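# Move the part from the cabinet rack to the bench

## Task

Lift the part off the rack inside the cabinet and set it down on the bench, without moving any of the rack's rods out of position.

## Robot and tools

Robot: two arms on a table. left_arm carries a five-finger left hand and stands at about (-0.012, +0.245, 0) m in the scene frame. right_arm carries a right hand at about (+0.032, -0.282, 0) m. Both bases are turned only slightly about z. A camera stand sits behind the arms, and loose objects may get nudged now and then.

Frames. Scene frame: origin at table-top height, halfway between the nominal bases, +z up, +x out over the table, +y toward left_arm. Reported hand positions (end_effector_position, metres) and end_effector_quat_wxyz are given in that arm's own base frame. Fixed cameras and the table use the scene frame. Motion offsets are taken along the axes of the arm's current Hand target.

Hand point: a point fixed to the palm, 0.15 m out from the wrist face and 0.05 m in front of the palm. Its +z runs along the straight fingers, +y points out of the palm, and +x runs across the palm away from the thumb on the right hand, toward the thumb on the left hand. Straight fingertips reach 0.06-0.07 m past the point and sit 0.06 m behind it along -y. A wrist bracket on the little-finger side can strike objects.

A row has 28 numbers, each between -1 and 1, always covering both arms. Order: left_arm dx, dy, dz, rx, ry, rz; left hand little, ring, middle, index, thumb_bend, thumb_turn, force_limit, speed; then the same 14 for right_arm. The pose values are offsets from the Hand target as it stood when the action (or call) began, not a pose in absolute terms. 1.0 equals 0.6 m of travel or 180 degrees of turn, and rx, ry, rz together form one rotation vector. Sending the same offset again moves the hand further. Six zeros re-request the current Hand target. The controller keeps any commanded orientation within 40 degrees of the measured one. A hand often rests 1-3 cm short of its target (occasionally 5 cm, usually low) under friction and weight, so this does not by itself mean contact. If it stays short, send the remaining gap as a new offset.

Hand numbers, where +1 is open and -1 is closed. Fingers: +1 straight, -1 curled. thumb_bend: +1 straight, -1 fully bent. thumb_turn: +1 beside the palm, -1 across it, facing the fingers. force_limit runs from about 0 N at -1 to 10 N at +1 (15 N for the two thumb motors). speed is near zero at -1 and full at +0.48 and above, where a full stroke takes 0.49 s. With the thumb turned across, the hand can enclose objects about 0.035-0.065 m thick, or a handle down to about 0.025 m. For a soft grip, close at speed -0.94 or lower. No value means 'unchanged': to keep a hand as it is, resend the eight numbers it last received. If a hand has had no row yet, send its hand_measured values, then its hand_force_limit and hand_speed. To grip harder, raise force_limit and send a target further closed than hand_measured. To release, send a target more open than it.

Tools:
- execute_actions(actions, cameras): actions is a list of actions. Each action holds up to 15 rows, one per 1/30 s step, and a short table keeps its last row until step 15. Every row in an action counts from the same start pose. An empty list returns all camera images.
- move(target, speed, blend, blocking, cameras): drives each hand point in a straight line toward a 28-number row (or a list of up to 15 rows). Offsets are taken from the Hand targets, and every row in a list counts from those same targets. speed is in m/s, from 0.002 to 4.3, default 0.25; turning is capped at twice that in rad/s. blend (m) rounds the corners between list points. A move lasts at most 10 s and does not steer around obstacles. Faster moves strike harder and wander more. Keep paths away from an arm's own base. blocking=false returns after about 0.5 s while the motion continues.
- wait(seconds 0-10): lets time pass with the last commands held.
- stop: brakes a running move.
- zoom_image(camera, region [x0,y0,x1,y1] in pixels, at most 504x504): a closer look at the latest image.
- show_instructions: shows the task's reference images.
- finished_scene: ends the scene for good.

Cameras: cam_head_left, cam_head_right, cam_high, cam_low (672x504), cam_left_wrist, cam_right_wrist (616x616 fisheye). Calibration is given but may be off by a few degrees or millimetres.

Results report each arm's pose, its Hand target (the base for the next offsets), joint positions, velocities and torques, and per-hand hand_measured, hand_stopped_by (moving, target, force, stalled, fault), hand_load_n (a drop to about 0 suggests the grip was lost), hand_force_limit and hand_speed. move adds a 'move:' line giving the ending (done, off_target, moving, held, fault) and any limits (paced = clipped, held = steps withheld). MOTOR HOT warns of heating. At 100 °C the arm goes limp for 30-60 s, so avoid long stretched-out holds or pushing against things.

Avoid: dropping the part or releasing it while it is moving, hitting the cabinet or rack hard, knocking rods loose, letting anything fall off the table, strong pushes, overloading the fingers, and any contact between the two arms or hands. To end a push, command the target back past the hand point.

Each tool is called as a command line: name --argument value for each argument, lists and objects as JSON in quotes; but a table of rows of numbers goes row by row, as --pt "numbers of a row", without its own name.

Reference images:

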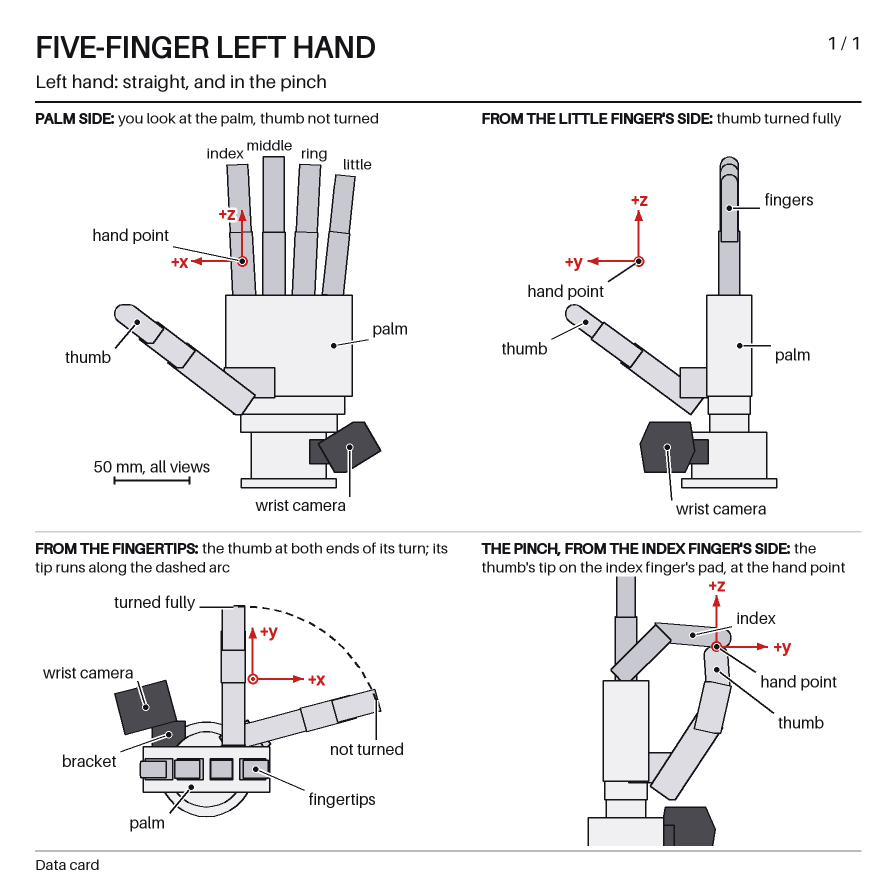

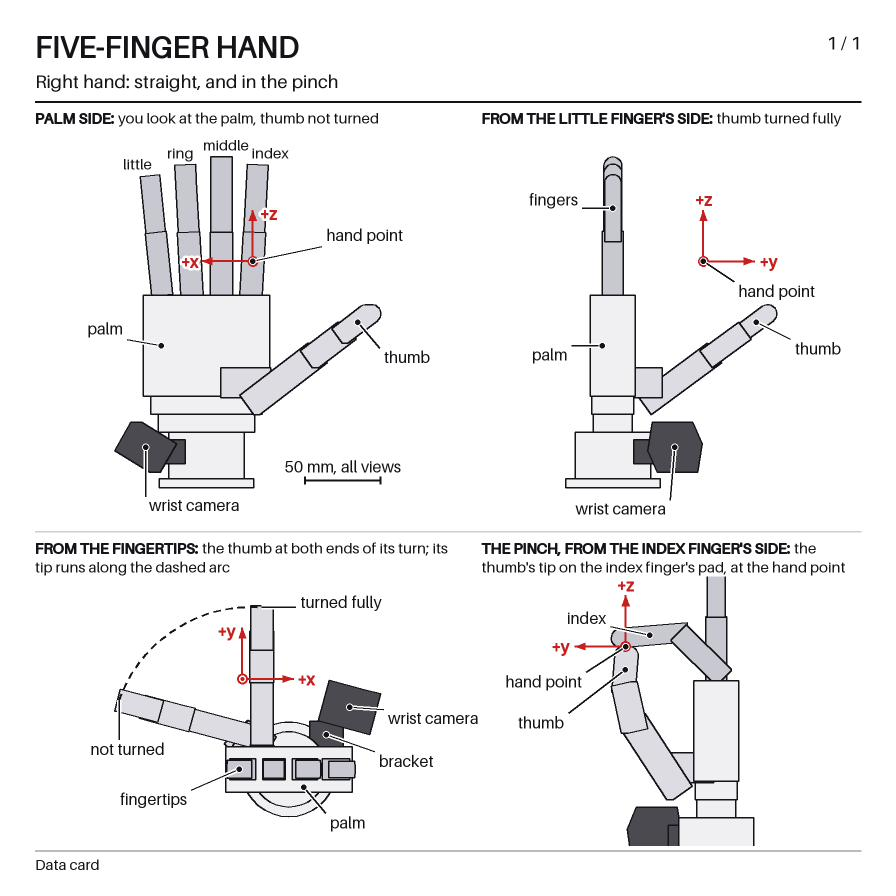

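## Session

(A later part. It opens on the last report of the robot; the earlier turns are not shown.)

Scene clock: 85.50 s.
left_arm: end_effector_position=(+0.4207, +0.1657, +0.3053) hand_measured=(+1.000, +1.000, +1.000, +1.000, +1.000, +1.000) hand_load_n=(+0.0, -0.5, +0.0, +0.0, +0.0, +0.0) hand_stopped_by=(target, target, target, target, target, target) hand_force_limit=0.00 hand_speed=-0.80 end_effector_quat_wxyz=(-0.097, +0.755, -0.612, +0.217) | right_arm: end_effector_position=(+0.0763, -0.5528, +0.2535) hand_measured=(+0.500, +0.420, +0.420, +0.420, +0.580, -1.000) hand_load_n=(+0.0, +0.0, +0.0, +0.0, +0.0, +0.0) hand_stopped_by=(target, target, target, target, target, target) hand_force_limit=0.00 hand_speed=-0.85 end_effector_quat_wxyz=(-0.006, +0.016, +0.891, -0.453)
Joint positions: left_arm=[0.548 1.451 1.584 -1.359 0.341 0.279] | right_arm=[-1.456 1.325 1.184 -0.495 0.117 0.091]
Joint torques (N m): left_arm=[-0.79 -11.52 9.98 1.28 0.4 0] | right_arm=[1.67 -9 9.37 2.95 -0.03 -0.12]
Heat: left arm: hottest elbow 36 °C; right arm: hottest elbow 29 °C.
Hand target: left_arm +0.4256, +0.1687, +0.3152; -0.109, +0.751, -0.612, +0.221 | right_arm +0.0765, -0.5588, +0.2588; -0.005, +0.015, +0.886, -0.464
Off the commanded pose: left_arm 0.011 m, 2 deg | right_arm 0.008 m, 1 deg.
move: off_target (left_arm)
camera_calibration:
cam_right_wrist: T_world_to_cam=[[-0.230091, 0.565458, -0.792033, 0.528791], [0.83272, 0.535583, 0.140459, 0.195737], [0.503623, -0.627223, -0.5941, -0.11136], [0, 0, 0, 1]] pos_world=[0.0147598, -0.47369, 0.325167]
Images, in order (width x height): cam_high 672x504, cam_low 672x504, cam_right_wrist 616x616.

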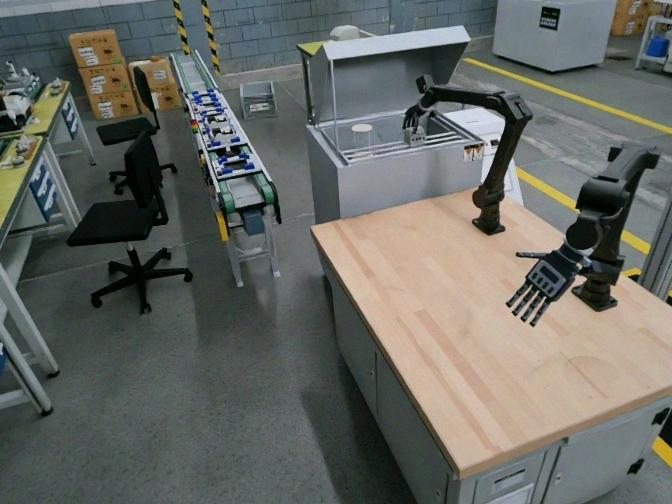

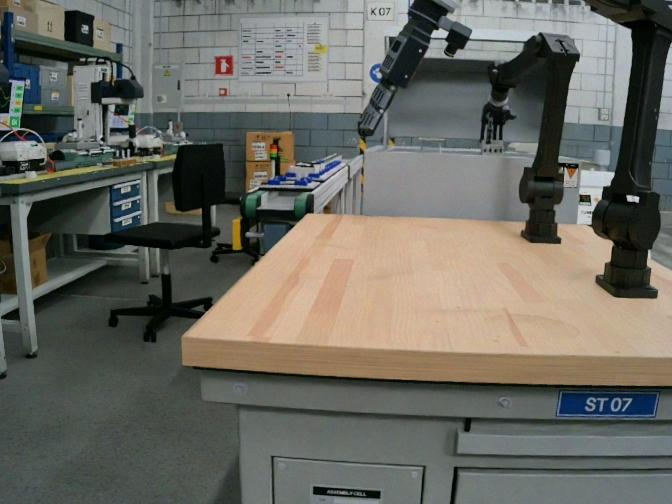

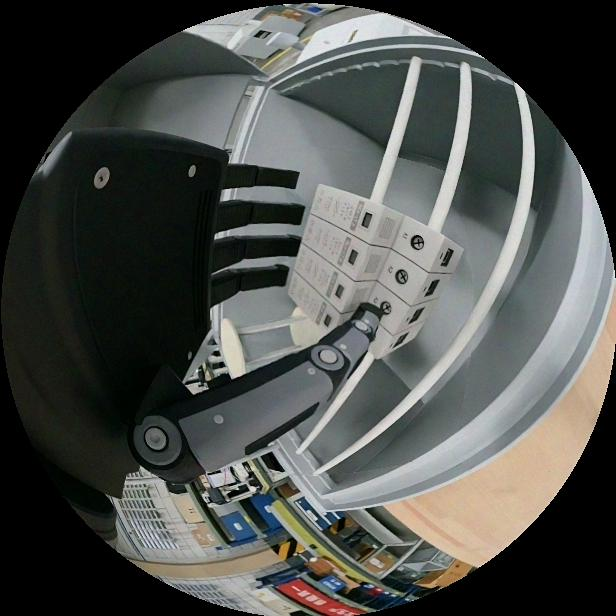

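move --target '[0,0,0,0,0,0,1,1,1,1,1,1,0,-0.8, 0.020,0.0051,0.0045,0,0,0,0.5,0.42,0.42,0.42,0.58,-1,0,-0.85]' --cameras '["cam_high","cam_low","cam_right_wrist"]' --speed 0.05

zoom_image --camera "cam_right_wrist" --region '[200, 150, 460, 410]'

zoom_image --camera "cam_high" --region '[390, 100, 440, 150]'

zoom_image --camera "cam_low" --region '[460, 95, 530, 165]'

Scene clock: 87.40 s.
left_arm: end_effector_position=(+0.4207, +0.1657, +0.3053) hand_measured=(+1.000, +1.000, +1.000, +1.000, +1.000, +1.000) hand_load_n=(+0.0, +0.0, +0.0, +0.0, +0.0, +0.0) hand_stopped_by=(target, target, target, target, target, target) hand_force_limit=0.00 hand_speed=-0.80 end_effector_quat_wxyz=(-0.097, +0.755, -0.612, +0.217) | right_arm: end_effector_position=(+0.0738, -0.5543, +0.2522) hand_measured=(+0.500, +0.420, +0.420, +0.420, +0.580, -1.000) hand_load_n=(+0.0, +0.0, +0.5, +0.0, +0.0, +0.0) hand_stopped_by=(target, target, target, target, target, target) hand_force_limit=0.00 hand_speed=-0.85 end_effector_quat_wxyz=(-0.001, +0.012, +0.890, -0.457)
Joint positions: left_arm=[0.548 1.451 1.584 -1.359 0.341 0.279] | right_arm=[-1.468 1.325 1.175 -0.476 0.096 0.081]
Joint torques (N m): left_arm=[-0.56 -11.63 10.02 1.26 0.41 0] | right_arm=[0.32 -9.05 9.05 2.76 -0.1 -0.19]
Heat: left arm: hottest elbow 37 °C; right arm: hottest elbow 28 °C.
Hand target: left_arm +0.4256, +0.1687, +0.3152; -0.109, +0.751, -0.612, +0.221 | right_arm +0.0643, -0.5590, +0.2547; -0.005, +0.015, +0.886, -0.464
Off the commanded pose: left_arm 0.011 m, 2 deg | right_arm 0.011 m, 1 deg.
move: off_target (left_arm, right_arm)
camera_calibration:
cam_right_wrist: T_world_to_cam=[[-0.231406, 0.556227, -0.798162, 0.524472], [0.825615, 0.546252, 0.14131, 0.205041], [0.514598, -0.626275, -0.585635, -0.114284], [0, 0, 0, 1]] pos_world=[0.0108913, -0.475302, 0.32271]
Images, in order (width x height): cam_high 672x504, cam_low 672x504, cam_right_wrist 616x616.

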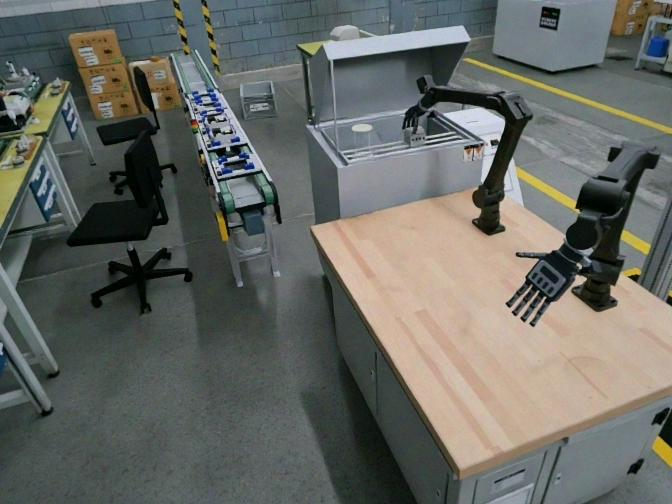

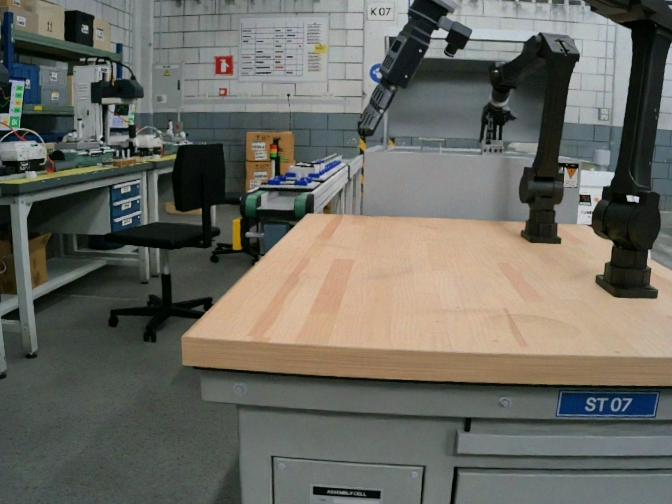

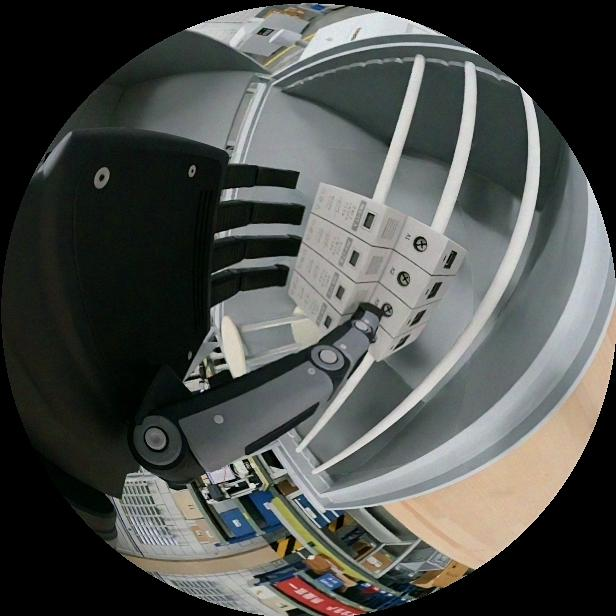

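Scaled by 1.938 from the camera's 616x616 image, which has a finer 880x880 frame.

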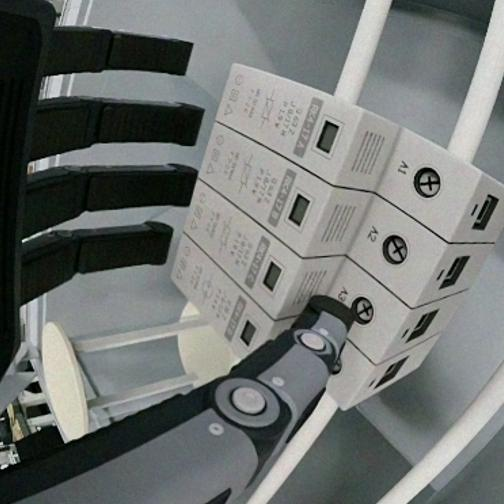

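Scaled by 10.080 from the camera's 672x504 image, which has a finer 960x720 frame.

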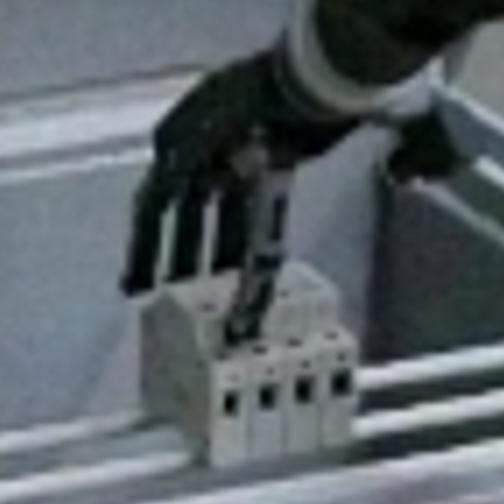

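Scaled by 7.200 from the camera's 672x504 image, which has a finer 960x720 frame.

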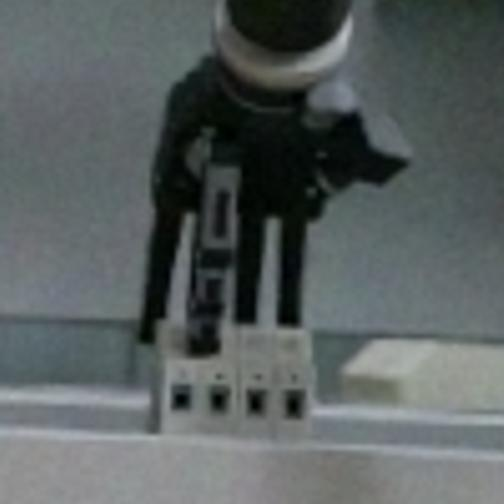

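move --target '[0,0,0,0,0,0,1,1,1,1,1,1,0,-0.8, 0.010,0,0,0,0,0,0.5,0.42,0.42,0.42,0.58,-1,0,-0.85]' --cameras '["cam_high","cam_low","cam_right_wrist"]' --speed 0.05

zoom_image --camera "cam_right_wrist" --region '[200, 150, 460, 410]'

zoom_image --camera "cam_high" --region '[390, 100, 440, 150]'

zoom_image --camera "cam_low" --region '[460, 95, 530, 165]'

Scene clock: 89.07 s.
left_arm: end_effector_position=(+0.4207, +0.1657, +0.3053) hand_measured=(+1.000, +1.000, +1.000, +1.000, +1.000, +1.000) hand_load_n=(+0.0, +0.0, +0.0, +0.0, +0.0, -0.5) hand_stopped_by=(target, target, target, target, target, target) hand_force_limit=0.00 hand_speed=-0.80 end_effector_quat_wxyz=(-0.097, +0.755, -0.612, +0.217) | right_arm: end_effector_position=(+0.0697, -0.5547, +0.2518) hand_measured=(+0.500, +0.420, +0.420, +0.420, +0.580, -1.000) hand_load_n=(+0.0, +0.0, +1.0, +0.0, +0.0, +0.0) hand_stopped_by=(target, target, target, target, target, target) hand_force_limit=0.00 hand_speed=-0.85 end_effector_quat_wxyz=(+0.001, +0.012, +0.890, -0.457)
Joint positions: left_arm=[0.548 1.451 1.584 -1.359 0.341 0.279] | right_arm=[-1.479 1.325 1.174 -0.474 0.082 0.075]
Joint torques (N m): left_arm=[-0.67 -11.63 9.99 1.31 0.4 0] | right_arm=[0.38 -9.29 9.02 2.67 0.02 -0.21]
Heat: left arm: hottest elbow 37 °C; right arm: hottest elbow 28 °C.
Hand target: left_arm +0.4256, +0.1687, +0.3152; -0.109, +0.751, -0.612, +0.221 | right_arm +0.0585, -0.5588, +0.2548; -0.005, +0.014, +0.886, -0.464
Off the commanded pose: left_arm 0.011 m, 2 deg | right_arm 0.012 m, 1 deg.
move: off_target (left_arm, right_arm)
camera_calibration:
cam_right_wrist: T_world_to_cam=[[-0.230696, 0.555332, -0.798991, 0.523113], [0.823556, 0.548753, 0.143618, 0.209651], [0.518204, -0.624881, -0.583942, -0.112601], [0, 0, 0, 1]] pos_world=[0.00637047, -0.47591, 0.322101]
Images, in order (width x height): cam_high 672x504, cam_low 672x504, cam_right_wrist 616x616.

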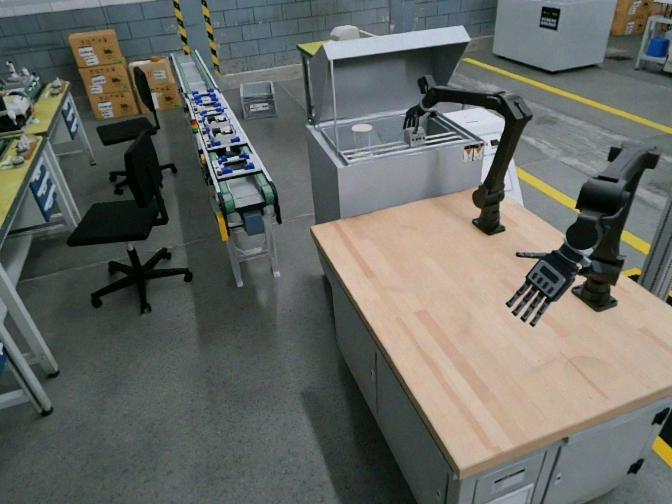

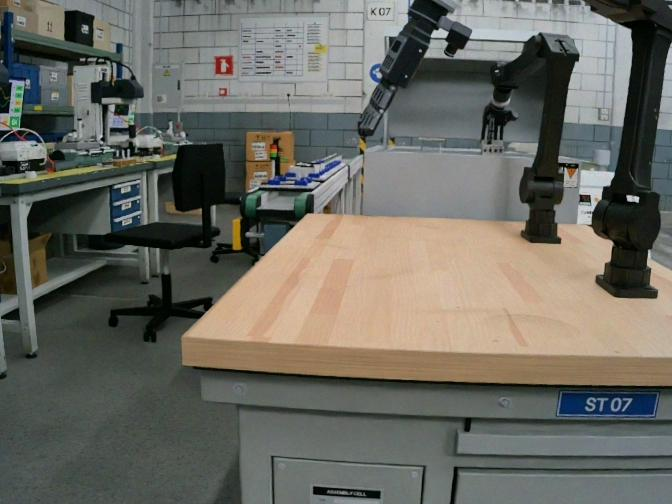

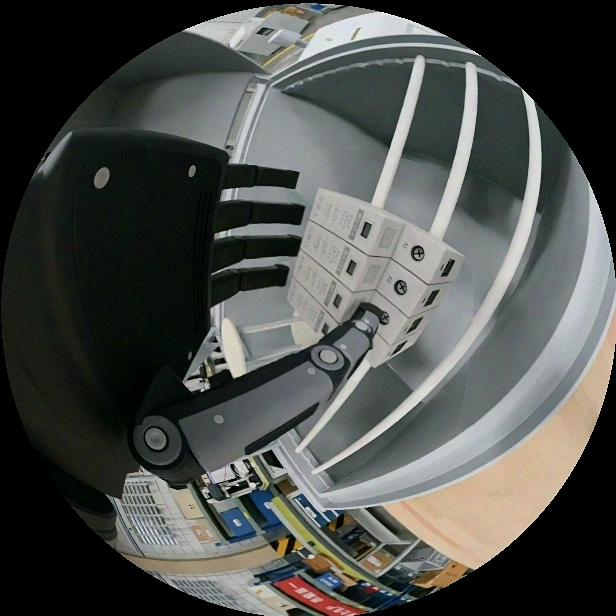

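Scaled by 1.938 from the camera's 616x616 image, which has a finer 880x880 frame.

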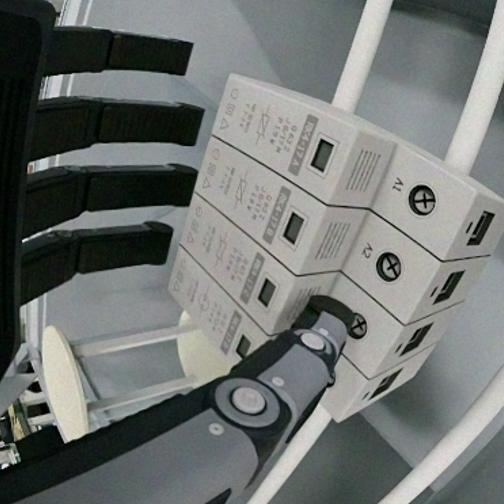

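Scaled by 10.080 from the camera's 672x504 image, which has a finer 960x720 frame.

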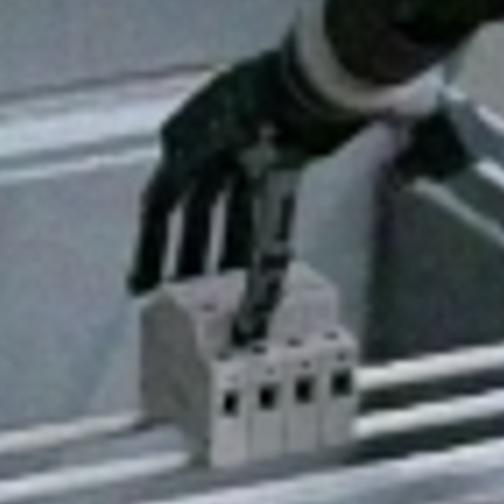

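Scaled by 7.200 from the camera's 672x504 image, which has a finer 960x720 frame.

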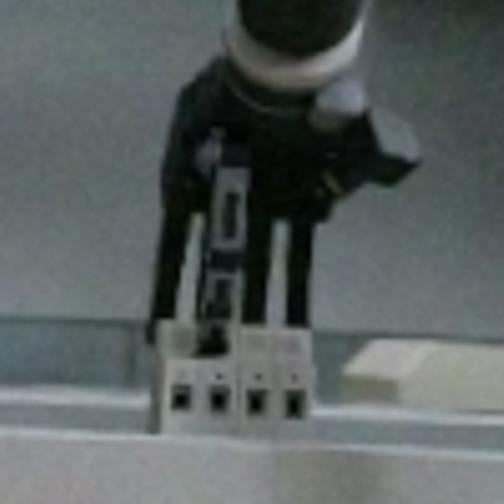

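execute_actions --actions '[[[0,0,0,0,0,0,1,1,1,1,1,1,0,-0.8, 0,0,0,0,0,0,0.42,0.05,0.05,0.05,0.25,-1,0.1,-0.9]],[[0,0,0,0,0,0,1,1,1,1,1,1,0,-0.8, 0,0,0,0,0,0,0.42,0.05,0.05,0.05,0.25,-1,0.1,-0.9]]]' --cameras '["cam_high","cam_low","cam_right_wrist"]'

zoom_image --camera "cam_right_wrist" --region '[200, 150, 460, 410]'

zoom_image --camera "cam_high" --region '[390, 100, 440, 150]'

zoom_image --camera "cam_low" --region '[460, 95, 530, 165]'

Scene clock: 91.00 s.
left_arm: end_effector_position=(+0.4207, +0.1657, +0.3053) hand_measured=(+1.000, +1.000, +1.000, +1.000, +1.000, +1.000) hand_load_n=(+0.0, +0.0, +0.0, +0.0, +0.0, +0.0) hand_stopped_by=(target, target, target, target, target, target) hand_force_limit=0.00 hand_speed=-0.80 end_effector_quat_wxyz=(-0.097, +0.755, -0.612, +0.217) | right_arm: end_effector_position=(+0.0691, -0.5558, +0.2529) hand_measured=(+0.420, +0.162, +0.376, +0.208, +0.476, -1.000) hand_load_n=(+0.0, +6.5, -0.5, +6.0, +11.5, +0.5) hand_stopped_by=(target, force, force, force, force, target) hand_force_limit=0.10 hand_speed=-0.90 end_effector_quat_wxyz=(+0.001, +0.011, +0.888, -0.459)
Joint positions: left_arm=[0.548 1.451 1.584 -1.359 0.341 0.279] | right_arm=[-1.48 1.324 1.174 -0.468 0.082 0.073]
Joint torques (N m): left_arm=[-0.67 -11.93 10 1.32 0.41 0] | right_arm=[0.44 -9.17 9.02 2.48 0.03 -0.18]
Heat: left arm: hottest elbow 37 °C; right arm: hottest elbow 28 °C.
Hand target: left_arm +0.4256, +0.1687, +0.3152; -0.109, +0.751, -0.612, +0.221 | right_arm +0.0585, -0.5589, +0.2548; -0.005, +0.015, +0.886, -0.464
Off the commanded pose: left_arm 0.011 m, 2 deg | right_arm 0.011 m, 1 deg.
camera_calibration:
cam_right_wrist: T_world_to_cam=[[-0.231884, 0.550727, -0.801829, 0.522707], [0.823472, 0.549923, 0.139566, 0.212277], [0.517807, -0.62792, -0.581026, -0.114653], [0, 0, 0, 1]] pos_world=[0.00577117, -0.476598, 0.322878]
Images, in order (width x height): cam_high 672x504, cam_low 672x504, cam_right_wrist 616x616.

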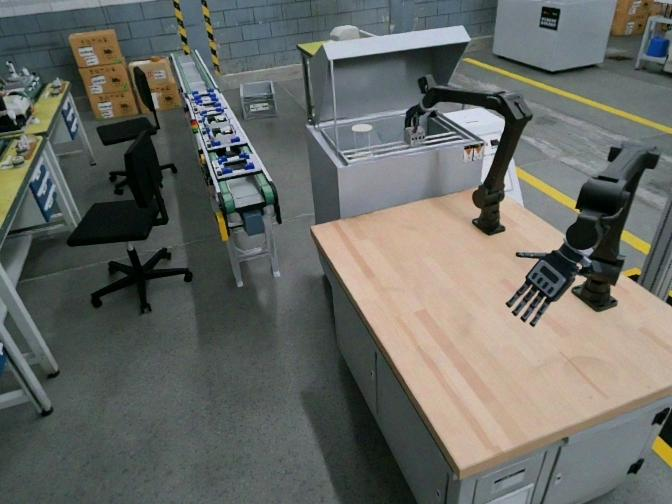

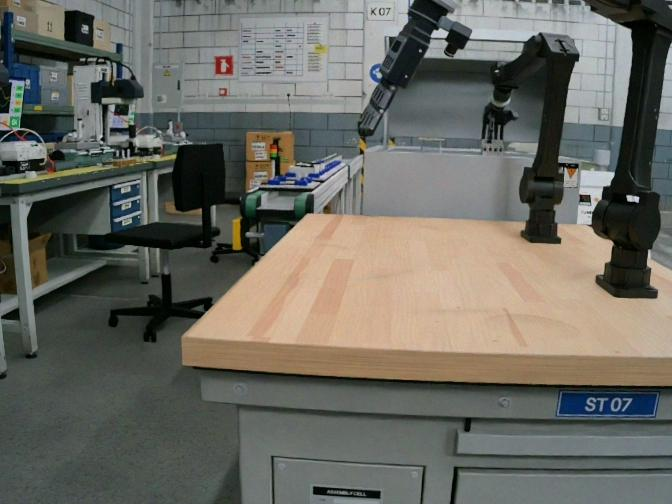

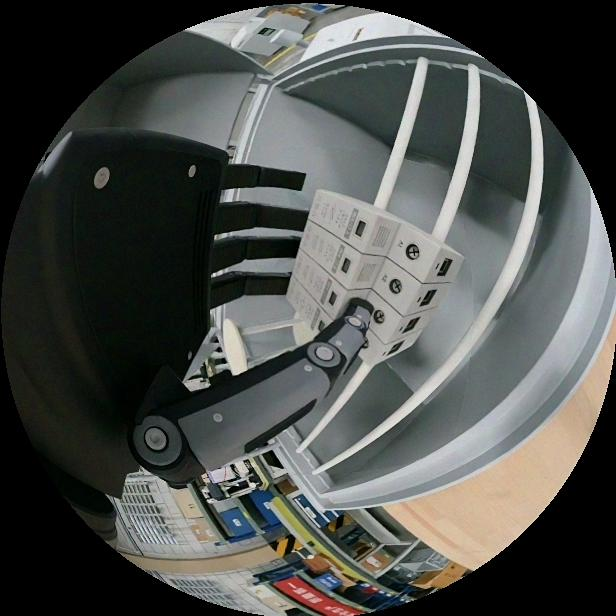

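Scaled by 1.938 from the camera's 616x616 image, which has a finer 880x880 frame.

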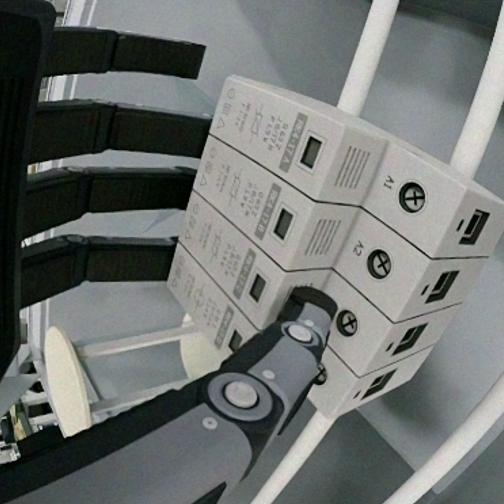

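Scaled by 10.080 from the camera's 672x504 image, which has a finer 960x720 frame.

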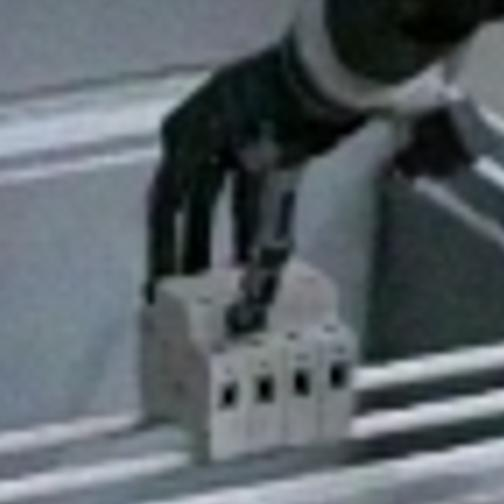

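Scaled by 7.200 from the camera's 672x504 image, which has a finer 960x720 frame.

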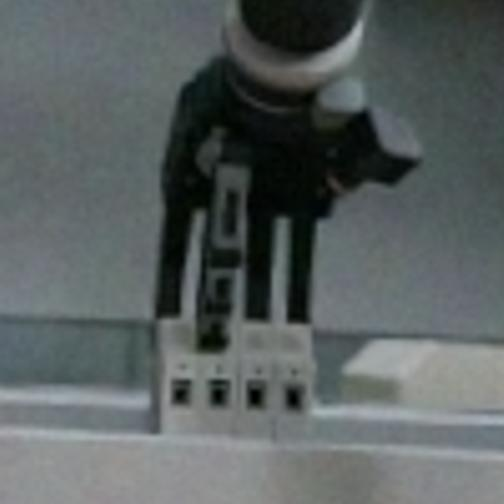

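execute_actions --actions '[[[0,0,0,0,0,0,1,1,1,1,1,1,0,-0.8, 0,0,0,0,0,0,0.42,0.05,0.0,0.05,0.25,-1,0.1,-0.9]]]' --cameras '["cam_high","cam_low","cam_right_wrist"]'

zoom_image --camera "cam_right_wrist" --region '[200, 150, 460, 410]'

zoom_image --camera "cam_low" --region '[460, 95, 530, 165]'

Scene clock: 92.23 s.
left_arm: end_effector_position=(+0.4207, +0.1657, +0.3053) hand_measured=(+1.000, +1.000, +1.000, +1.000, +1.000, +1.000) hand_load_n=(+0.0, +0.0, +0.0, +0.0, +0.0, +0.0) hand_stopped_by=(target, target, target, target, target, target) hand_force_limit=0.00 hand_speed=-0.80 end_effector_quat_wxyz=(-0.097, +0.755, -0.612, +0.217) | right_arm: end_effector_position=(+0.0691, -0.5559, +0.2530) hand_measured=(+0.420, +0.162, +0.368, +0.208, +0.476, -1.000) hand_load_n=(+0.0, +5.0, +5.0, +5.0, +12.5, +0.5) hand_stopped_by=(target, force, force, force, force, target) hand_force_limit=0.10 hand_speed=-0.90 end_effector_quat_wxyz=(+0.001, +0.011, +0.888, -0.460)
Joint positions: left_arm=[0.548 1.451 1.584 -1.359 0.341 0.279] | right_arm=[-1.48 1.324 1.174 -0.468 0.082 0.072]
Joint torques (N m): left_arm=[-0.91 -11.52 9.96 1.4 0.4 0] | right_arm=[0.38 -9.11 9.03 2.44 0.03 -0.17]
Heat: left arm: hottest elbow 37 °C; right arm: hottest elbow 28 °C.
Hand target: left_arm +0.4256, +0.1687, +0.3152; -0.109, +0.751, -0.612, +0.221 | right_arm +0.0585, -0.5588, +0.2548; -0.005, +0.014, +0.886, -0.464
Off the commanded pose: left_arm 0.011 m, 2 deg | right_arm 0.011 m, 1 deg.
camera_calibration:
cam_right_wrist: T_world_to_cam=[[-0.232591, 0.549965, -0.802147, 0.522584], [0.823337, 0.550368, 0.138606, 0.212841], [0.517704, -0.628199, -0.580817, -0.114858], [0, 0, 0, 1]] pos_world=[0.00577079, -0.476698, 0.322976]
Images, in order (width x height): cam_high 672x504, cam_low 672x504, cam_right_wrist 616x616.

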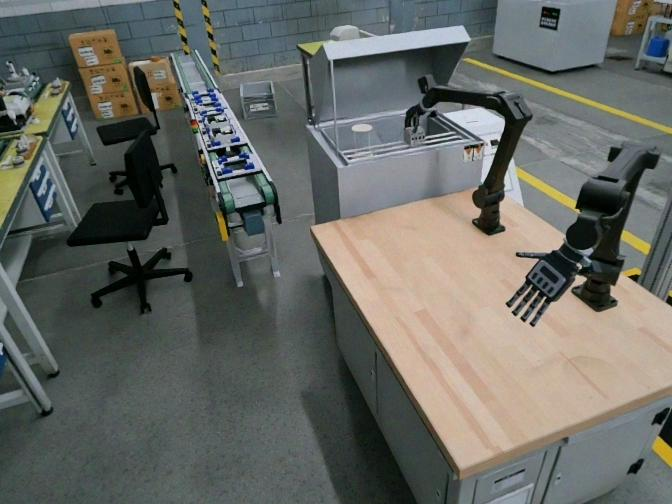

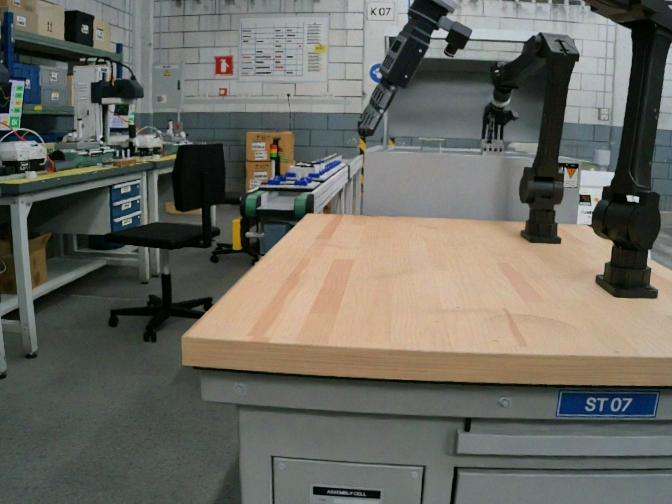

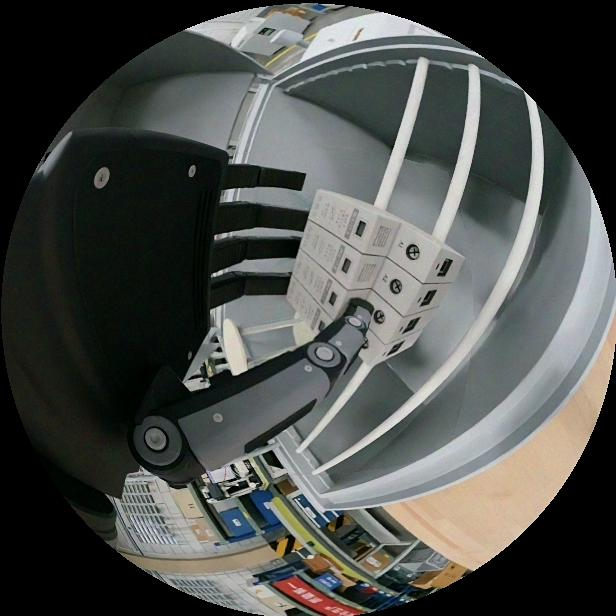

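Scaled by 1.938 from the camera's 616x616 image, which has a finer 880x880 frame.

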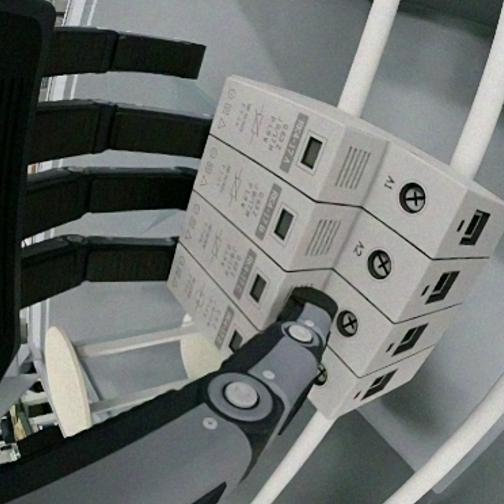

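Scaled by 7.200 from the camera's 672x504 image, which has a finer 960x720 frame.

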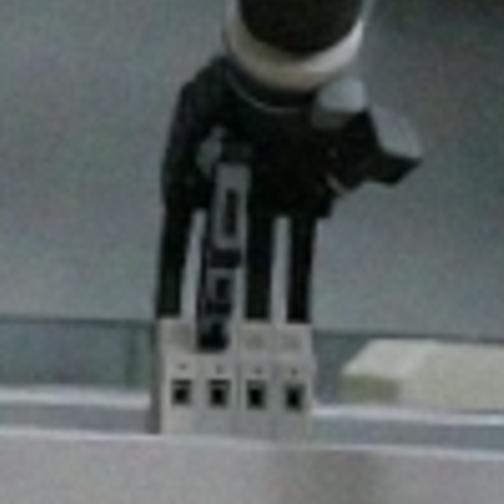

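move --target '[0,0,0,0,0,0,1,1,1,1,1,1,0,-0.8, 0,-0.0411,-0.0285,0,0,0,0.42,0.05,0.0,0.05,0.25,-1,0.1,-0.9]' --cameras '["cam_high","cam_low","cam_right_wrist"]' --speed 0.04

zoom_image --camera "cam_right_wrist" --region '[200, 150, 460, 410]'

zoom_image --camera "cam_low" --region '[460, 95, 530, 165]'

zoom_image --camera "cam_high" --region '[390, 100, 440, 150]'

Scene clock: 94.60 s.
left_arm: end_effector_position=(+0.4207, +0.1657, +0.3053) hand_measured=(+1.000, +1.000, +1.000, +1.000, +1.000, +1.000) hand_load_n=(+0.0, +0.0, +0.0, +0.0, +0.0, +0.0) hand_stopped_by=(target, target, target, target, target, target) hand_force_limit=0.00 hand_speed=-0.80 end_effector_quat_wxyz=(-0.097, +0.755, -0.612, +0.217) | right_arm: end_effector_position=(+0.0682, -0.5513, +0.2545) hand_measured=(+0.420, +0.162, +0.368, +0.208, +0.476, -1.000) hand_load_n=(+0.0, +5.0, +5.0, +5.0, +13.0, +1.0) hand_stopped_by=(target, force, force, force, force, target) hand_force_limit=0.10 hand_speed=-0.90 end_effector_quat_wxyz=(+0.000, +0.011, +0.894, -0.447)
Joint positions: left_arm=[0.548 1.451 1.584 -1.359 0.341 0.279] | right_arm=[-1.481 1.324 1.191 -0.512 0.082 0.072]
Joint torques (N m): left_arm=[-0.62 -11.69 10.02 1.24 0.42 0] | right_arm=[0.5 -10.23 12.89 1.14 0.04 -0.17]
Heat: left arm: hottest elbow 37 °C; right arm: hottest elbow 28 °C.
Hand target: left_arm +0.4256, +0.1687, +0.3152; -0.109, +0.751, -0.612, +0.221 | right_arm +0.0583, -0.5588, +0.2847; -0.005, +0.015, +0.886, -0.464
Off the commanded pose: left_arm 0.011 m, 2 deg | right_arm 0.033 m, 2 deg.
move: off_target (left_arm, right_arm)
camera_calibration:
cam_right_wrist: T_world_to_cam=[[-0.234085, 0.571592, -0.78644, 0.529139], [0.824088, 0.545845, 0.151434, 0.204951], [0.515833, -0.612647, -0.598816, -0.0973458], [0, 0, 0, 1]] pos_world=[0.00518, -0.473961, 0.326807]
Images, in order (width x height): cam_high 672x504, cam_low 672x504, cam_right_wrist 616x616.

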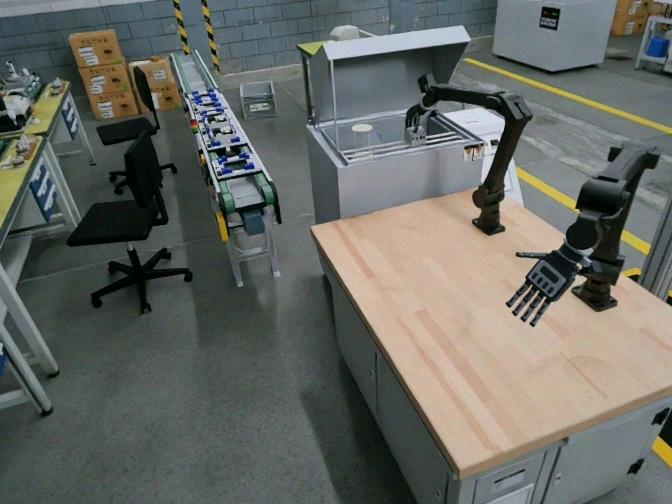

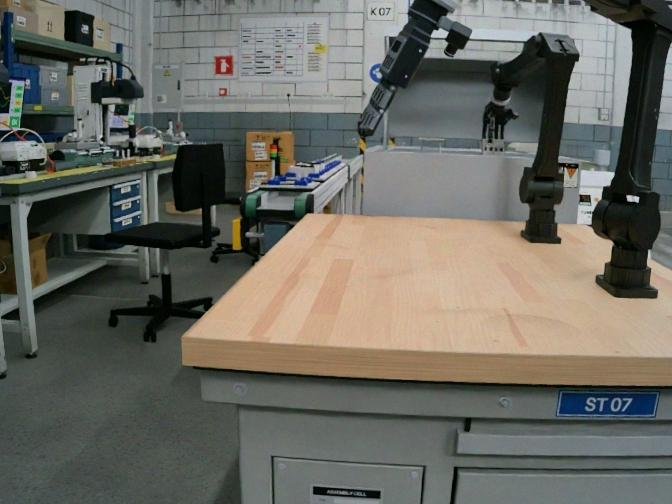

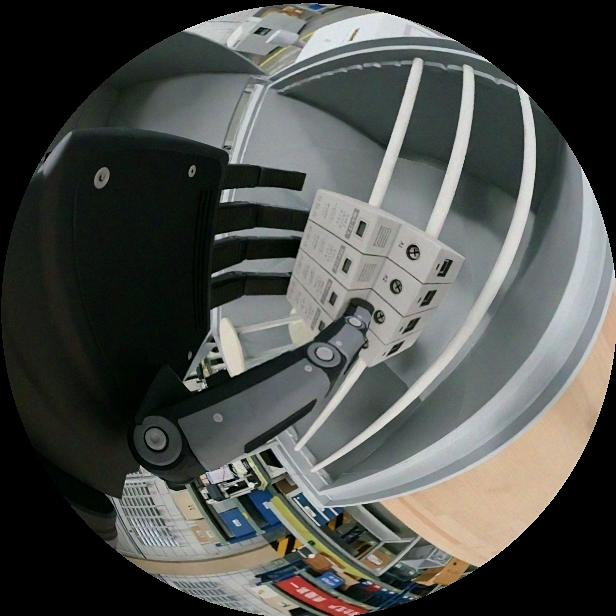

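Scaled by 1.938 from the camera's 616x616 image, which has a finer 880x880 frame.

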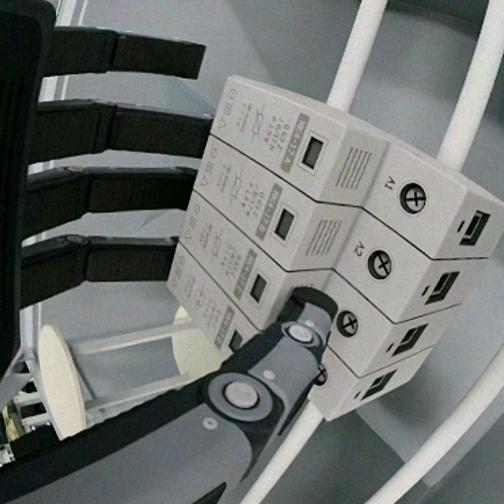

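Scaled by 7.200 from the camera's 672x504 image, which has a finer 960x720 frame.

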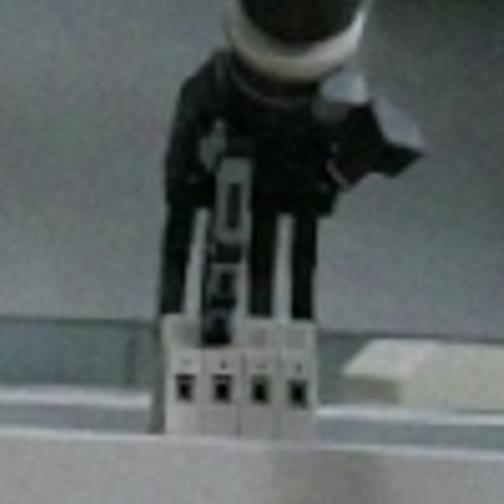

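Scaled by 10.080 from the camera's 672x504 image, which has a finer 960x720 frame.

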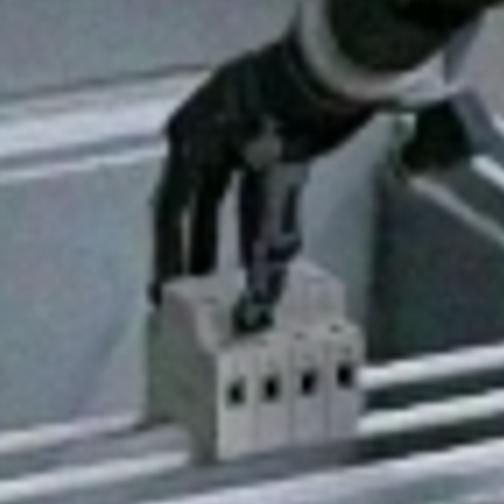

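move --target '[0,0,0,0,0,0,1,1,1,1,1,1,0,-0.8, 0,-0.0411,-0.0285,0,0,0,0.42,0.05,0.0,0.05,0.25,-1,0.1,-0.9]' --cameras '["cam_high","cam_low","cam_right_wrist"]' --speed 0.05

zoom_image --camera "cam_right_wrist" --region '[200, 150, 460, 410]'

zoom_image --camera "cam_low" --region '[460, 95, 530, 165]'

zoom_image --camera "cam_high" --region '[390, 100, 440, 150]'

Scene clock: 97.03 s.
left_arm: end_effector_position=(+0.4207, +0.1657, +0.3053) hand_measured=(+1.000, +1.000, +1.000, +1.000, +1.000, +1.000) hand_load_n=(+0.0, +0.0, +0.0, +0.0, +0.0, +0.0) hand_stopped_by=(target, target, target, target, target, target) hand_force_limit=0.00 hand_speed=-0.80 end_effector_quat_wxyz=(-0.097, +0.755, -0.612, +0.217) | right_arm: end_effector_position=(+0.0661, -0.5360, +0.2504) hand_measured=(+0.420, +0.162, +0.368, +0.208, +0.476, -1.000) hand_load_n=(+0.0, +6.0, +0.0, +5.0, +12.5, +1.0) hand_stopped_by=(target, force, force, force, force, target) hand_force_limit=0.10 hand_speed=-0.90 end_effector_quat_wxyz=(-0.005, +0.008, +0.911, -0.412)
Joint positions: left_arm=[0.548 1.451 1.584 -1.359 0.341 0.279] | right_arm=[-1.482 1.326 1.218 -0.618 0.082 0.07]
Joint torques (N m): left_arm=[-0.91 -11.52 9.98 1.33 0.4 -0.01] | right_arm=[0.62 -11.46 16.03 2.11 0.07 -0.15]
Heat: left arm: hottest elbow 37 °C; right arm: hottest elbow 29 °C.
Hand target: left_arm +0.4256, +0.1687, +0.3152; -0.109, +0.751, -0.612, +0.221 | right_arm +0.0582, -0.5588, +0.3146; -0.005, +0.014, +0.886, -0.464
Off the commanded pose: left_arm 0.011 m, 2 deg | right_arm 0.069 m, 7 deg.
move: off_target (left_arm, right_arm)
camera_calibration:
cam_right_wrist: T_world_to_cam=[[-0.241047, 0.632316, -0.736256, 0.537007], [0.825406, 0.532605, 0.18718, 0.182835], [0.510491, -0.562591, -0.6503, -0.0493087], [0, 0, 0, 1]] pos_world=[0.00370242, -0.464678, 0.329086]
Images, in order (width x height): cam_high 672x504, cam_low 672x504, cam_right_wrist 616x616.

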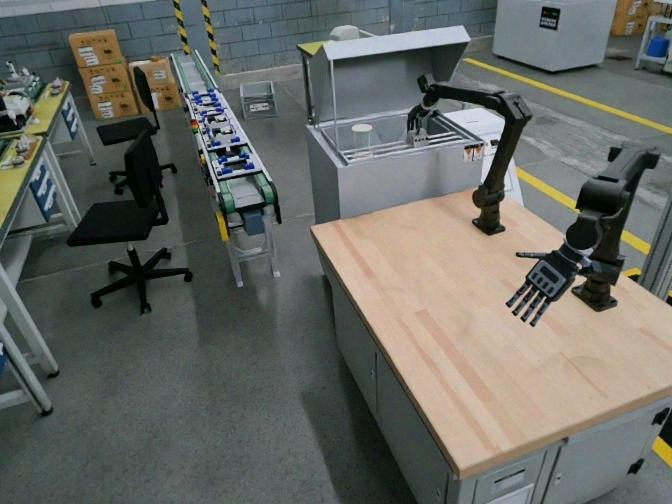

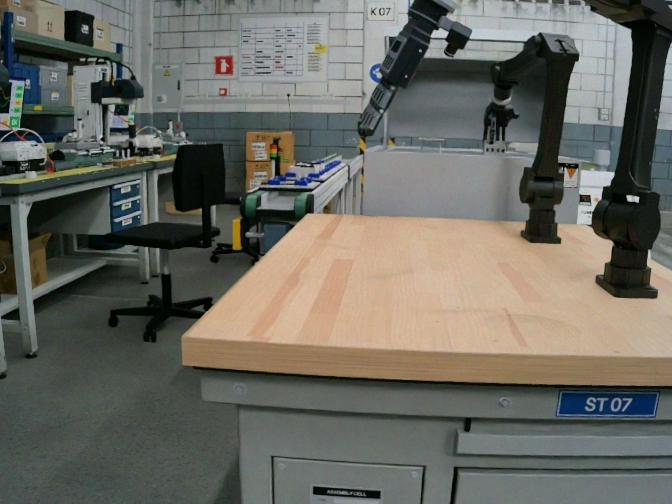

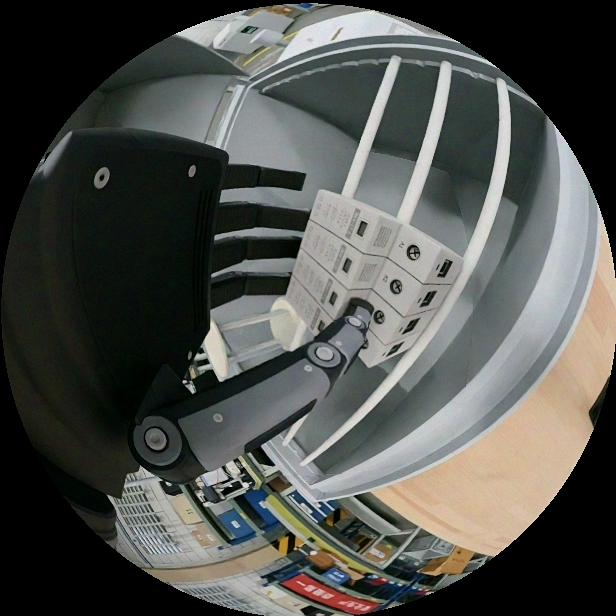

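Scaled by 1.938 from the camera's 616x616 image, which has a finer 880x880 frame.

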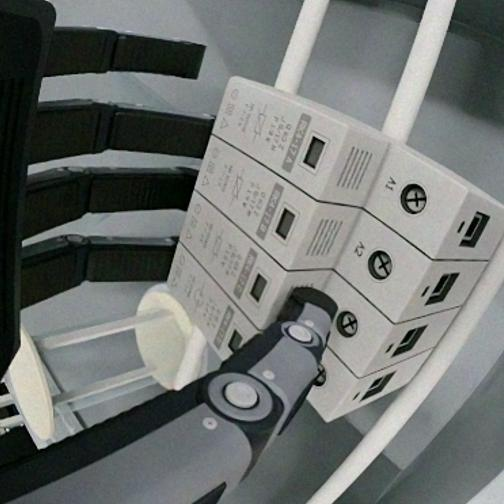

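Scaled by 7.200 from the camera's 672x504 image, which has a finer 960x720 frame.

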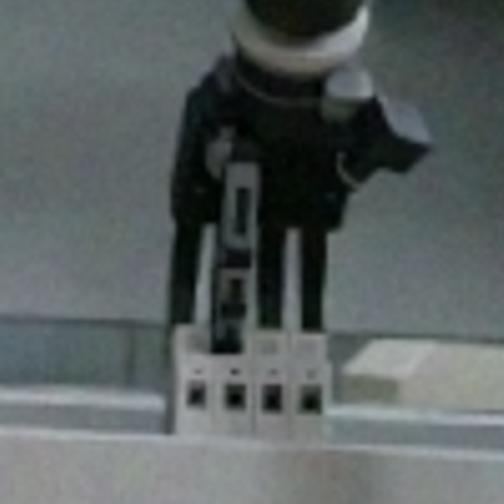

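Scaled by 10.080 from the camera's 672x504 image, which has a finer 960x720 frame.

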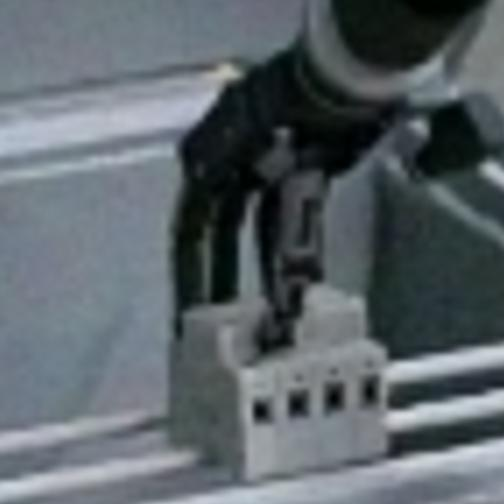

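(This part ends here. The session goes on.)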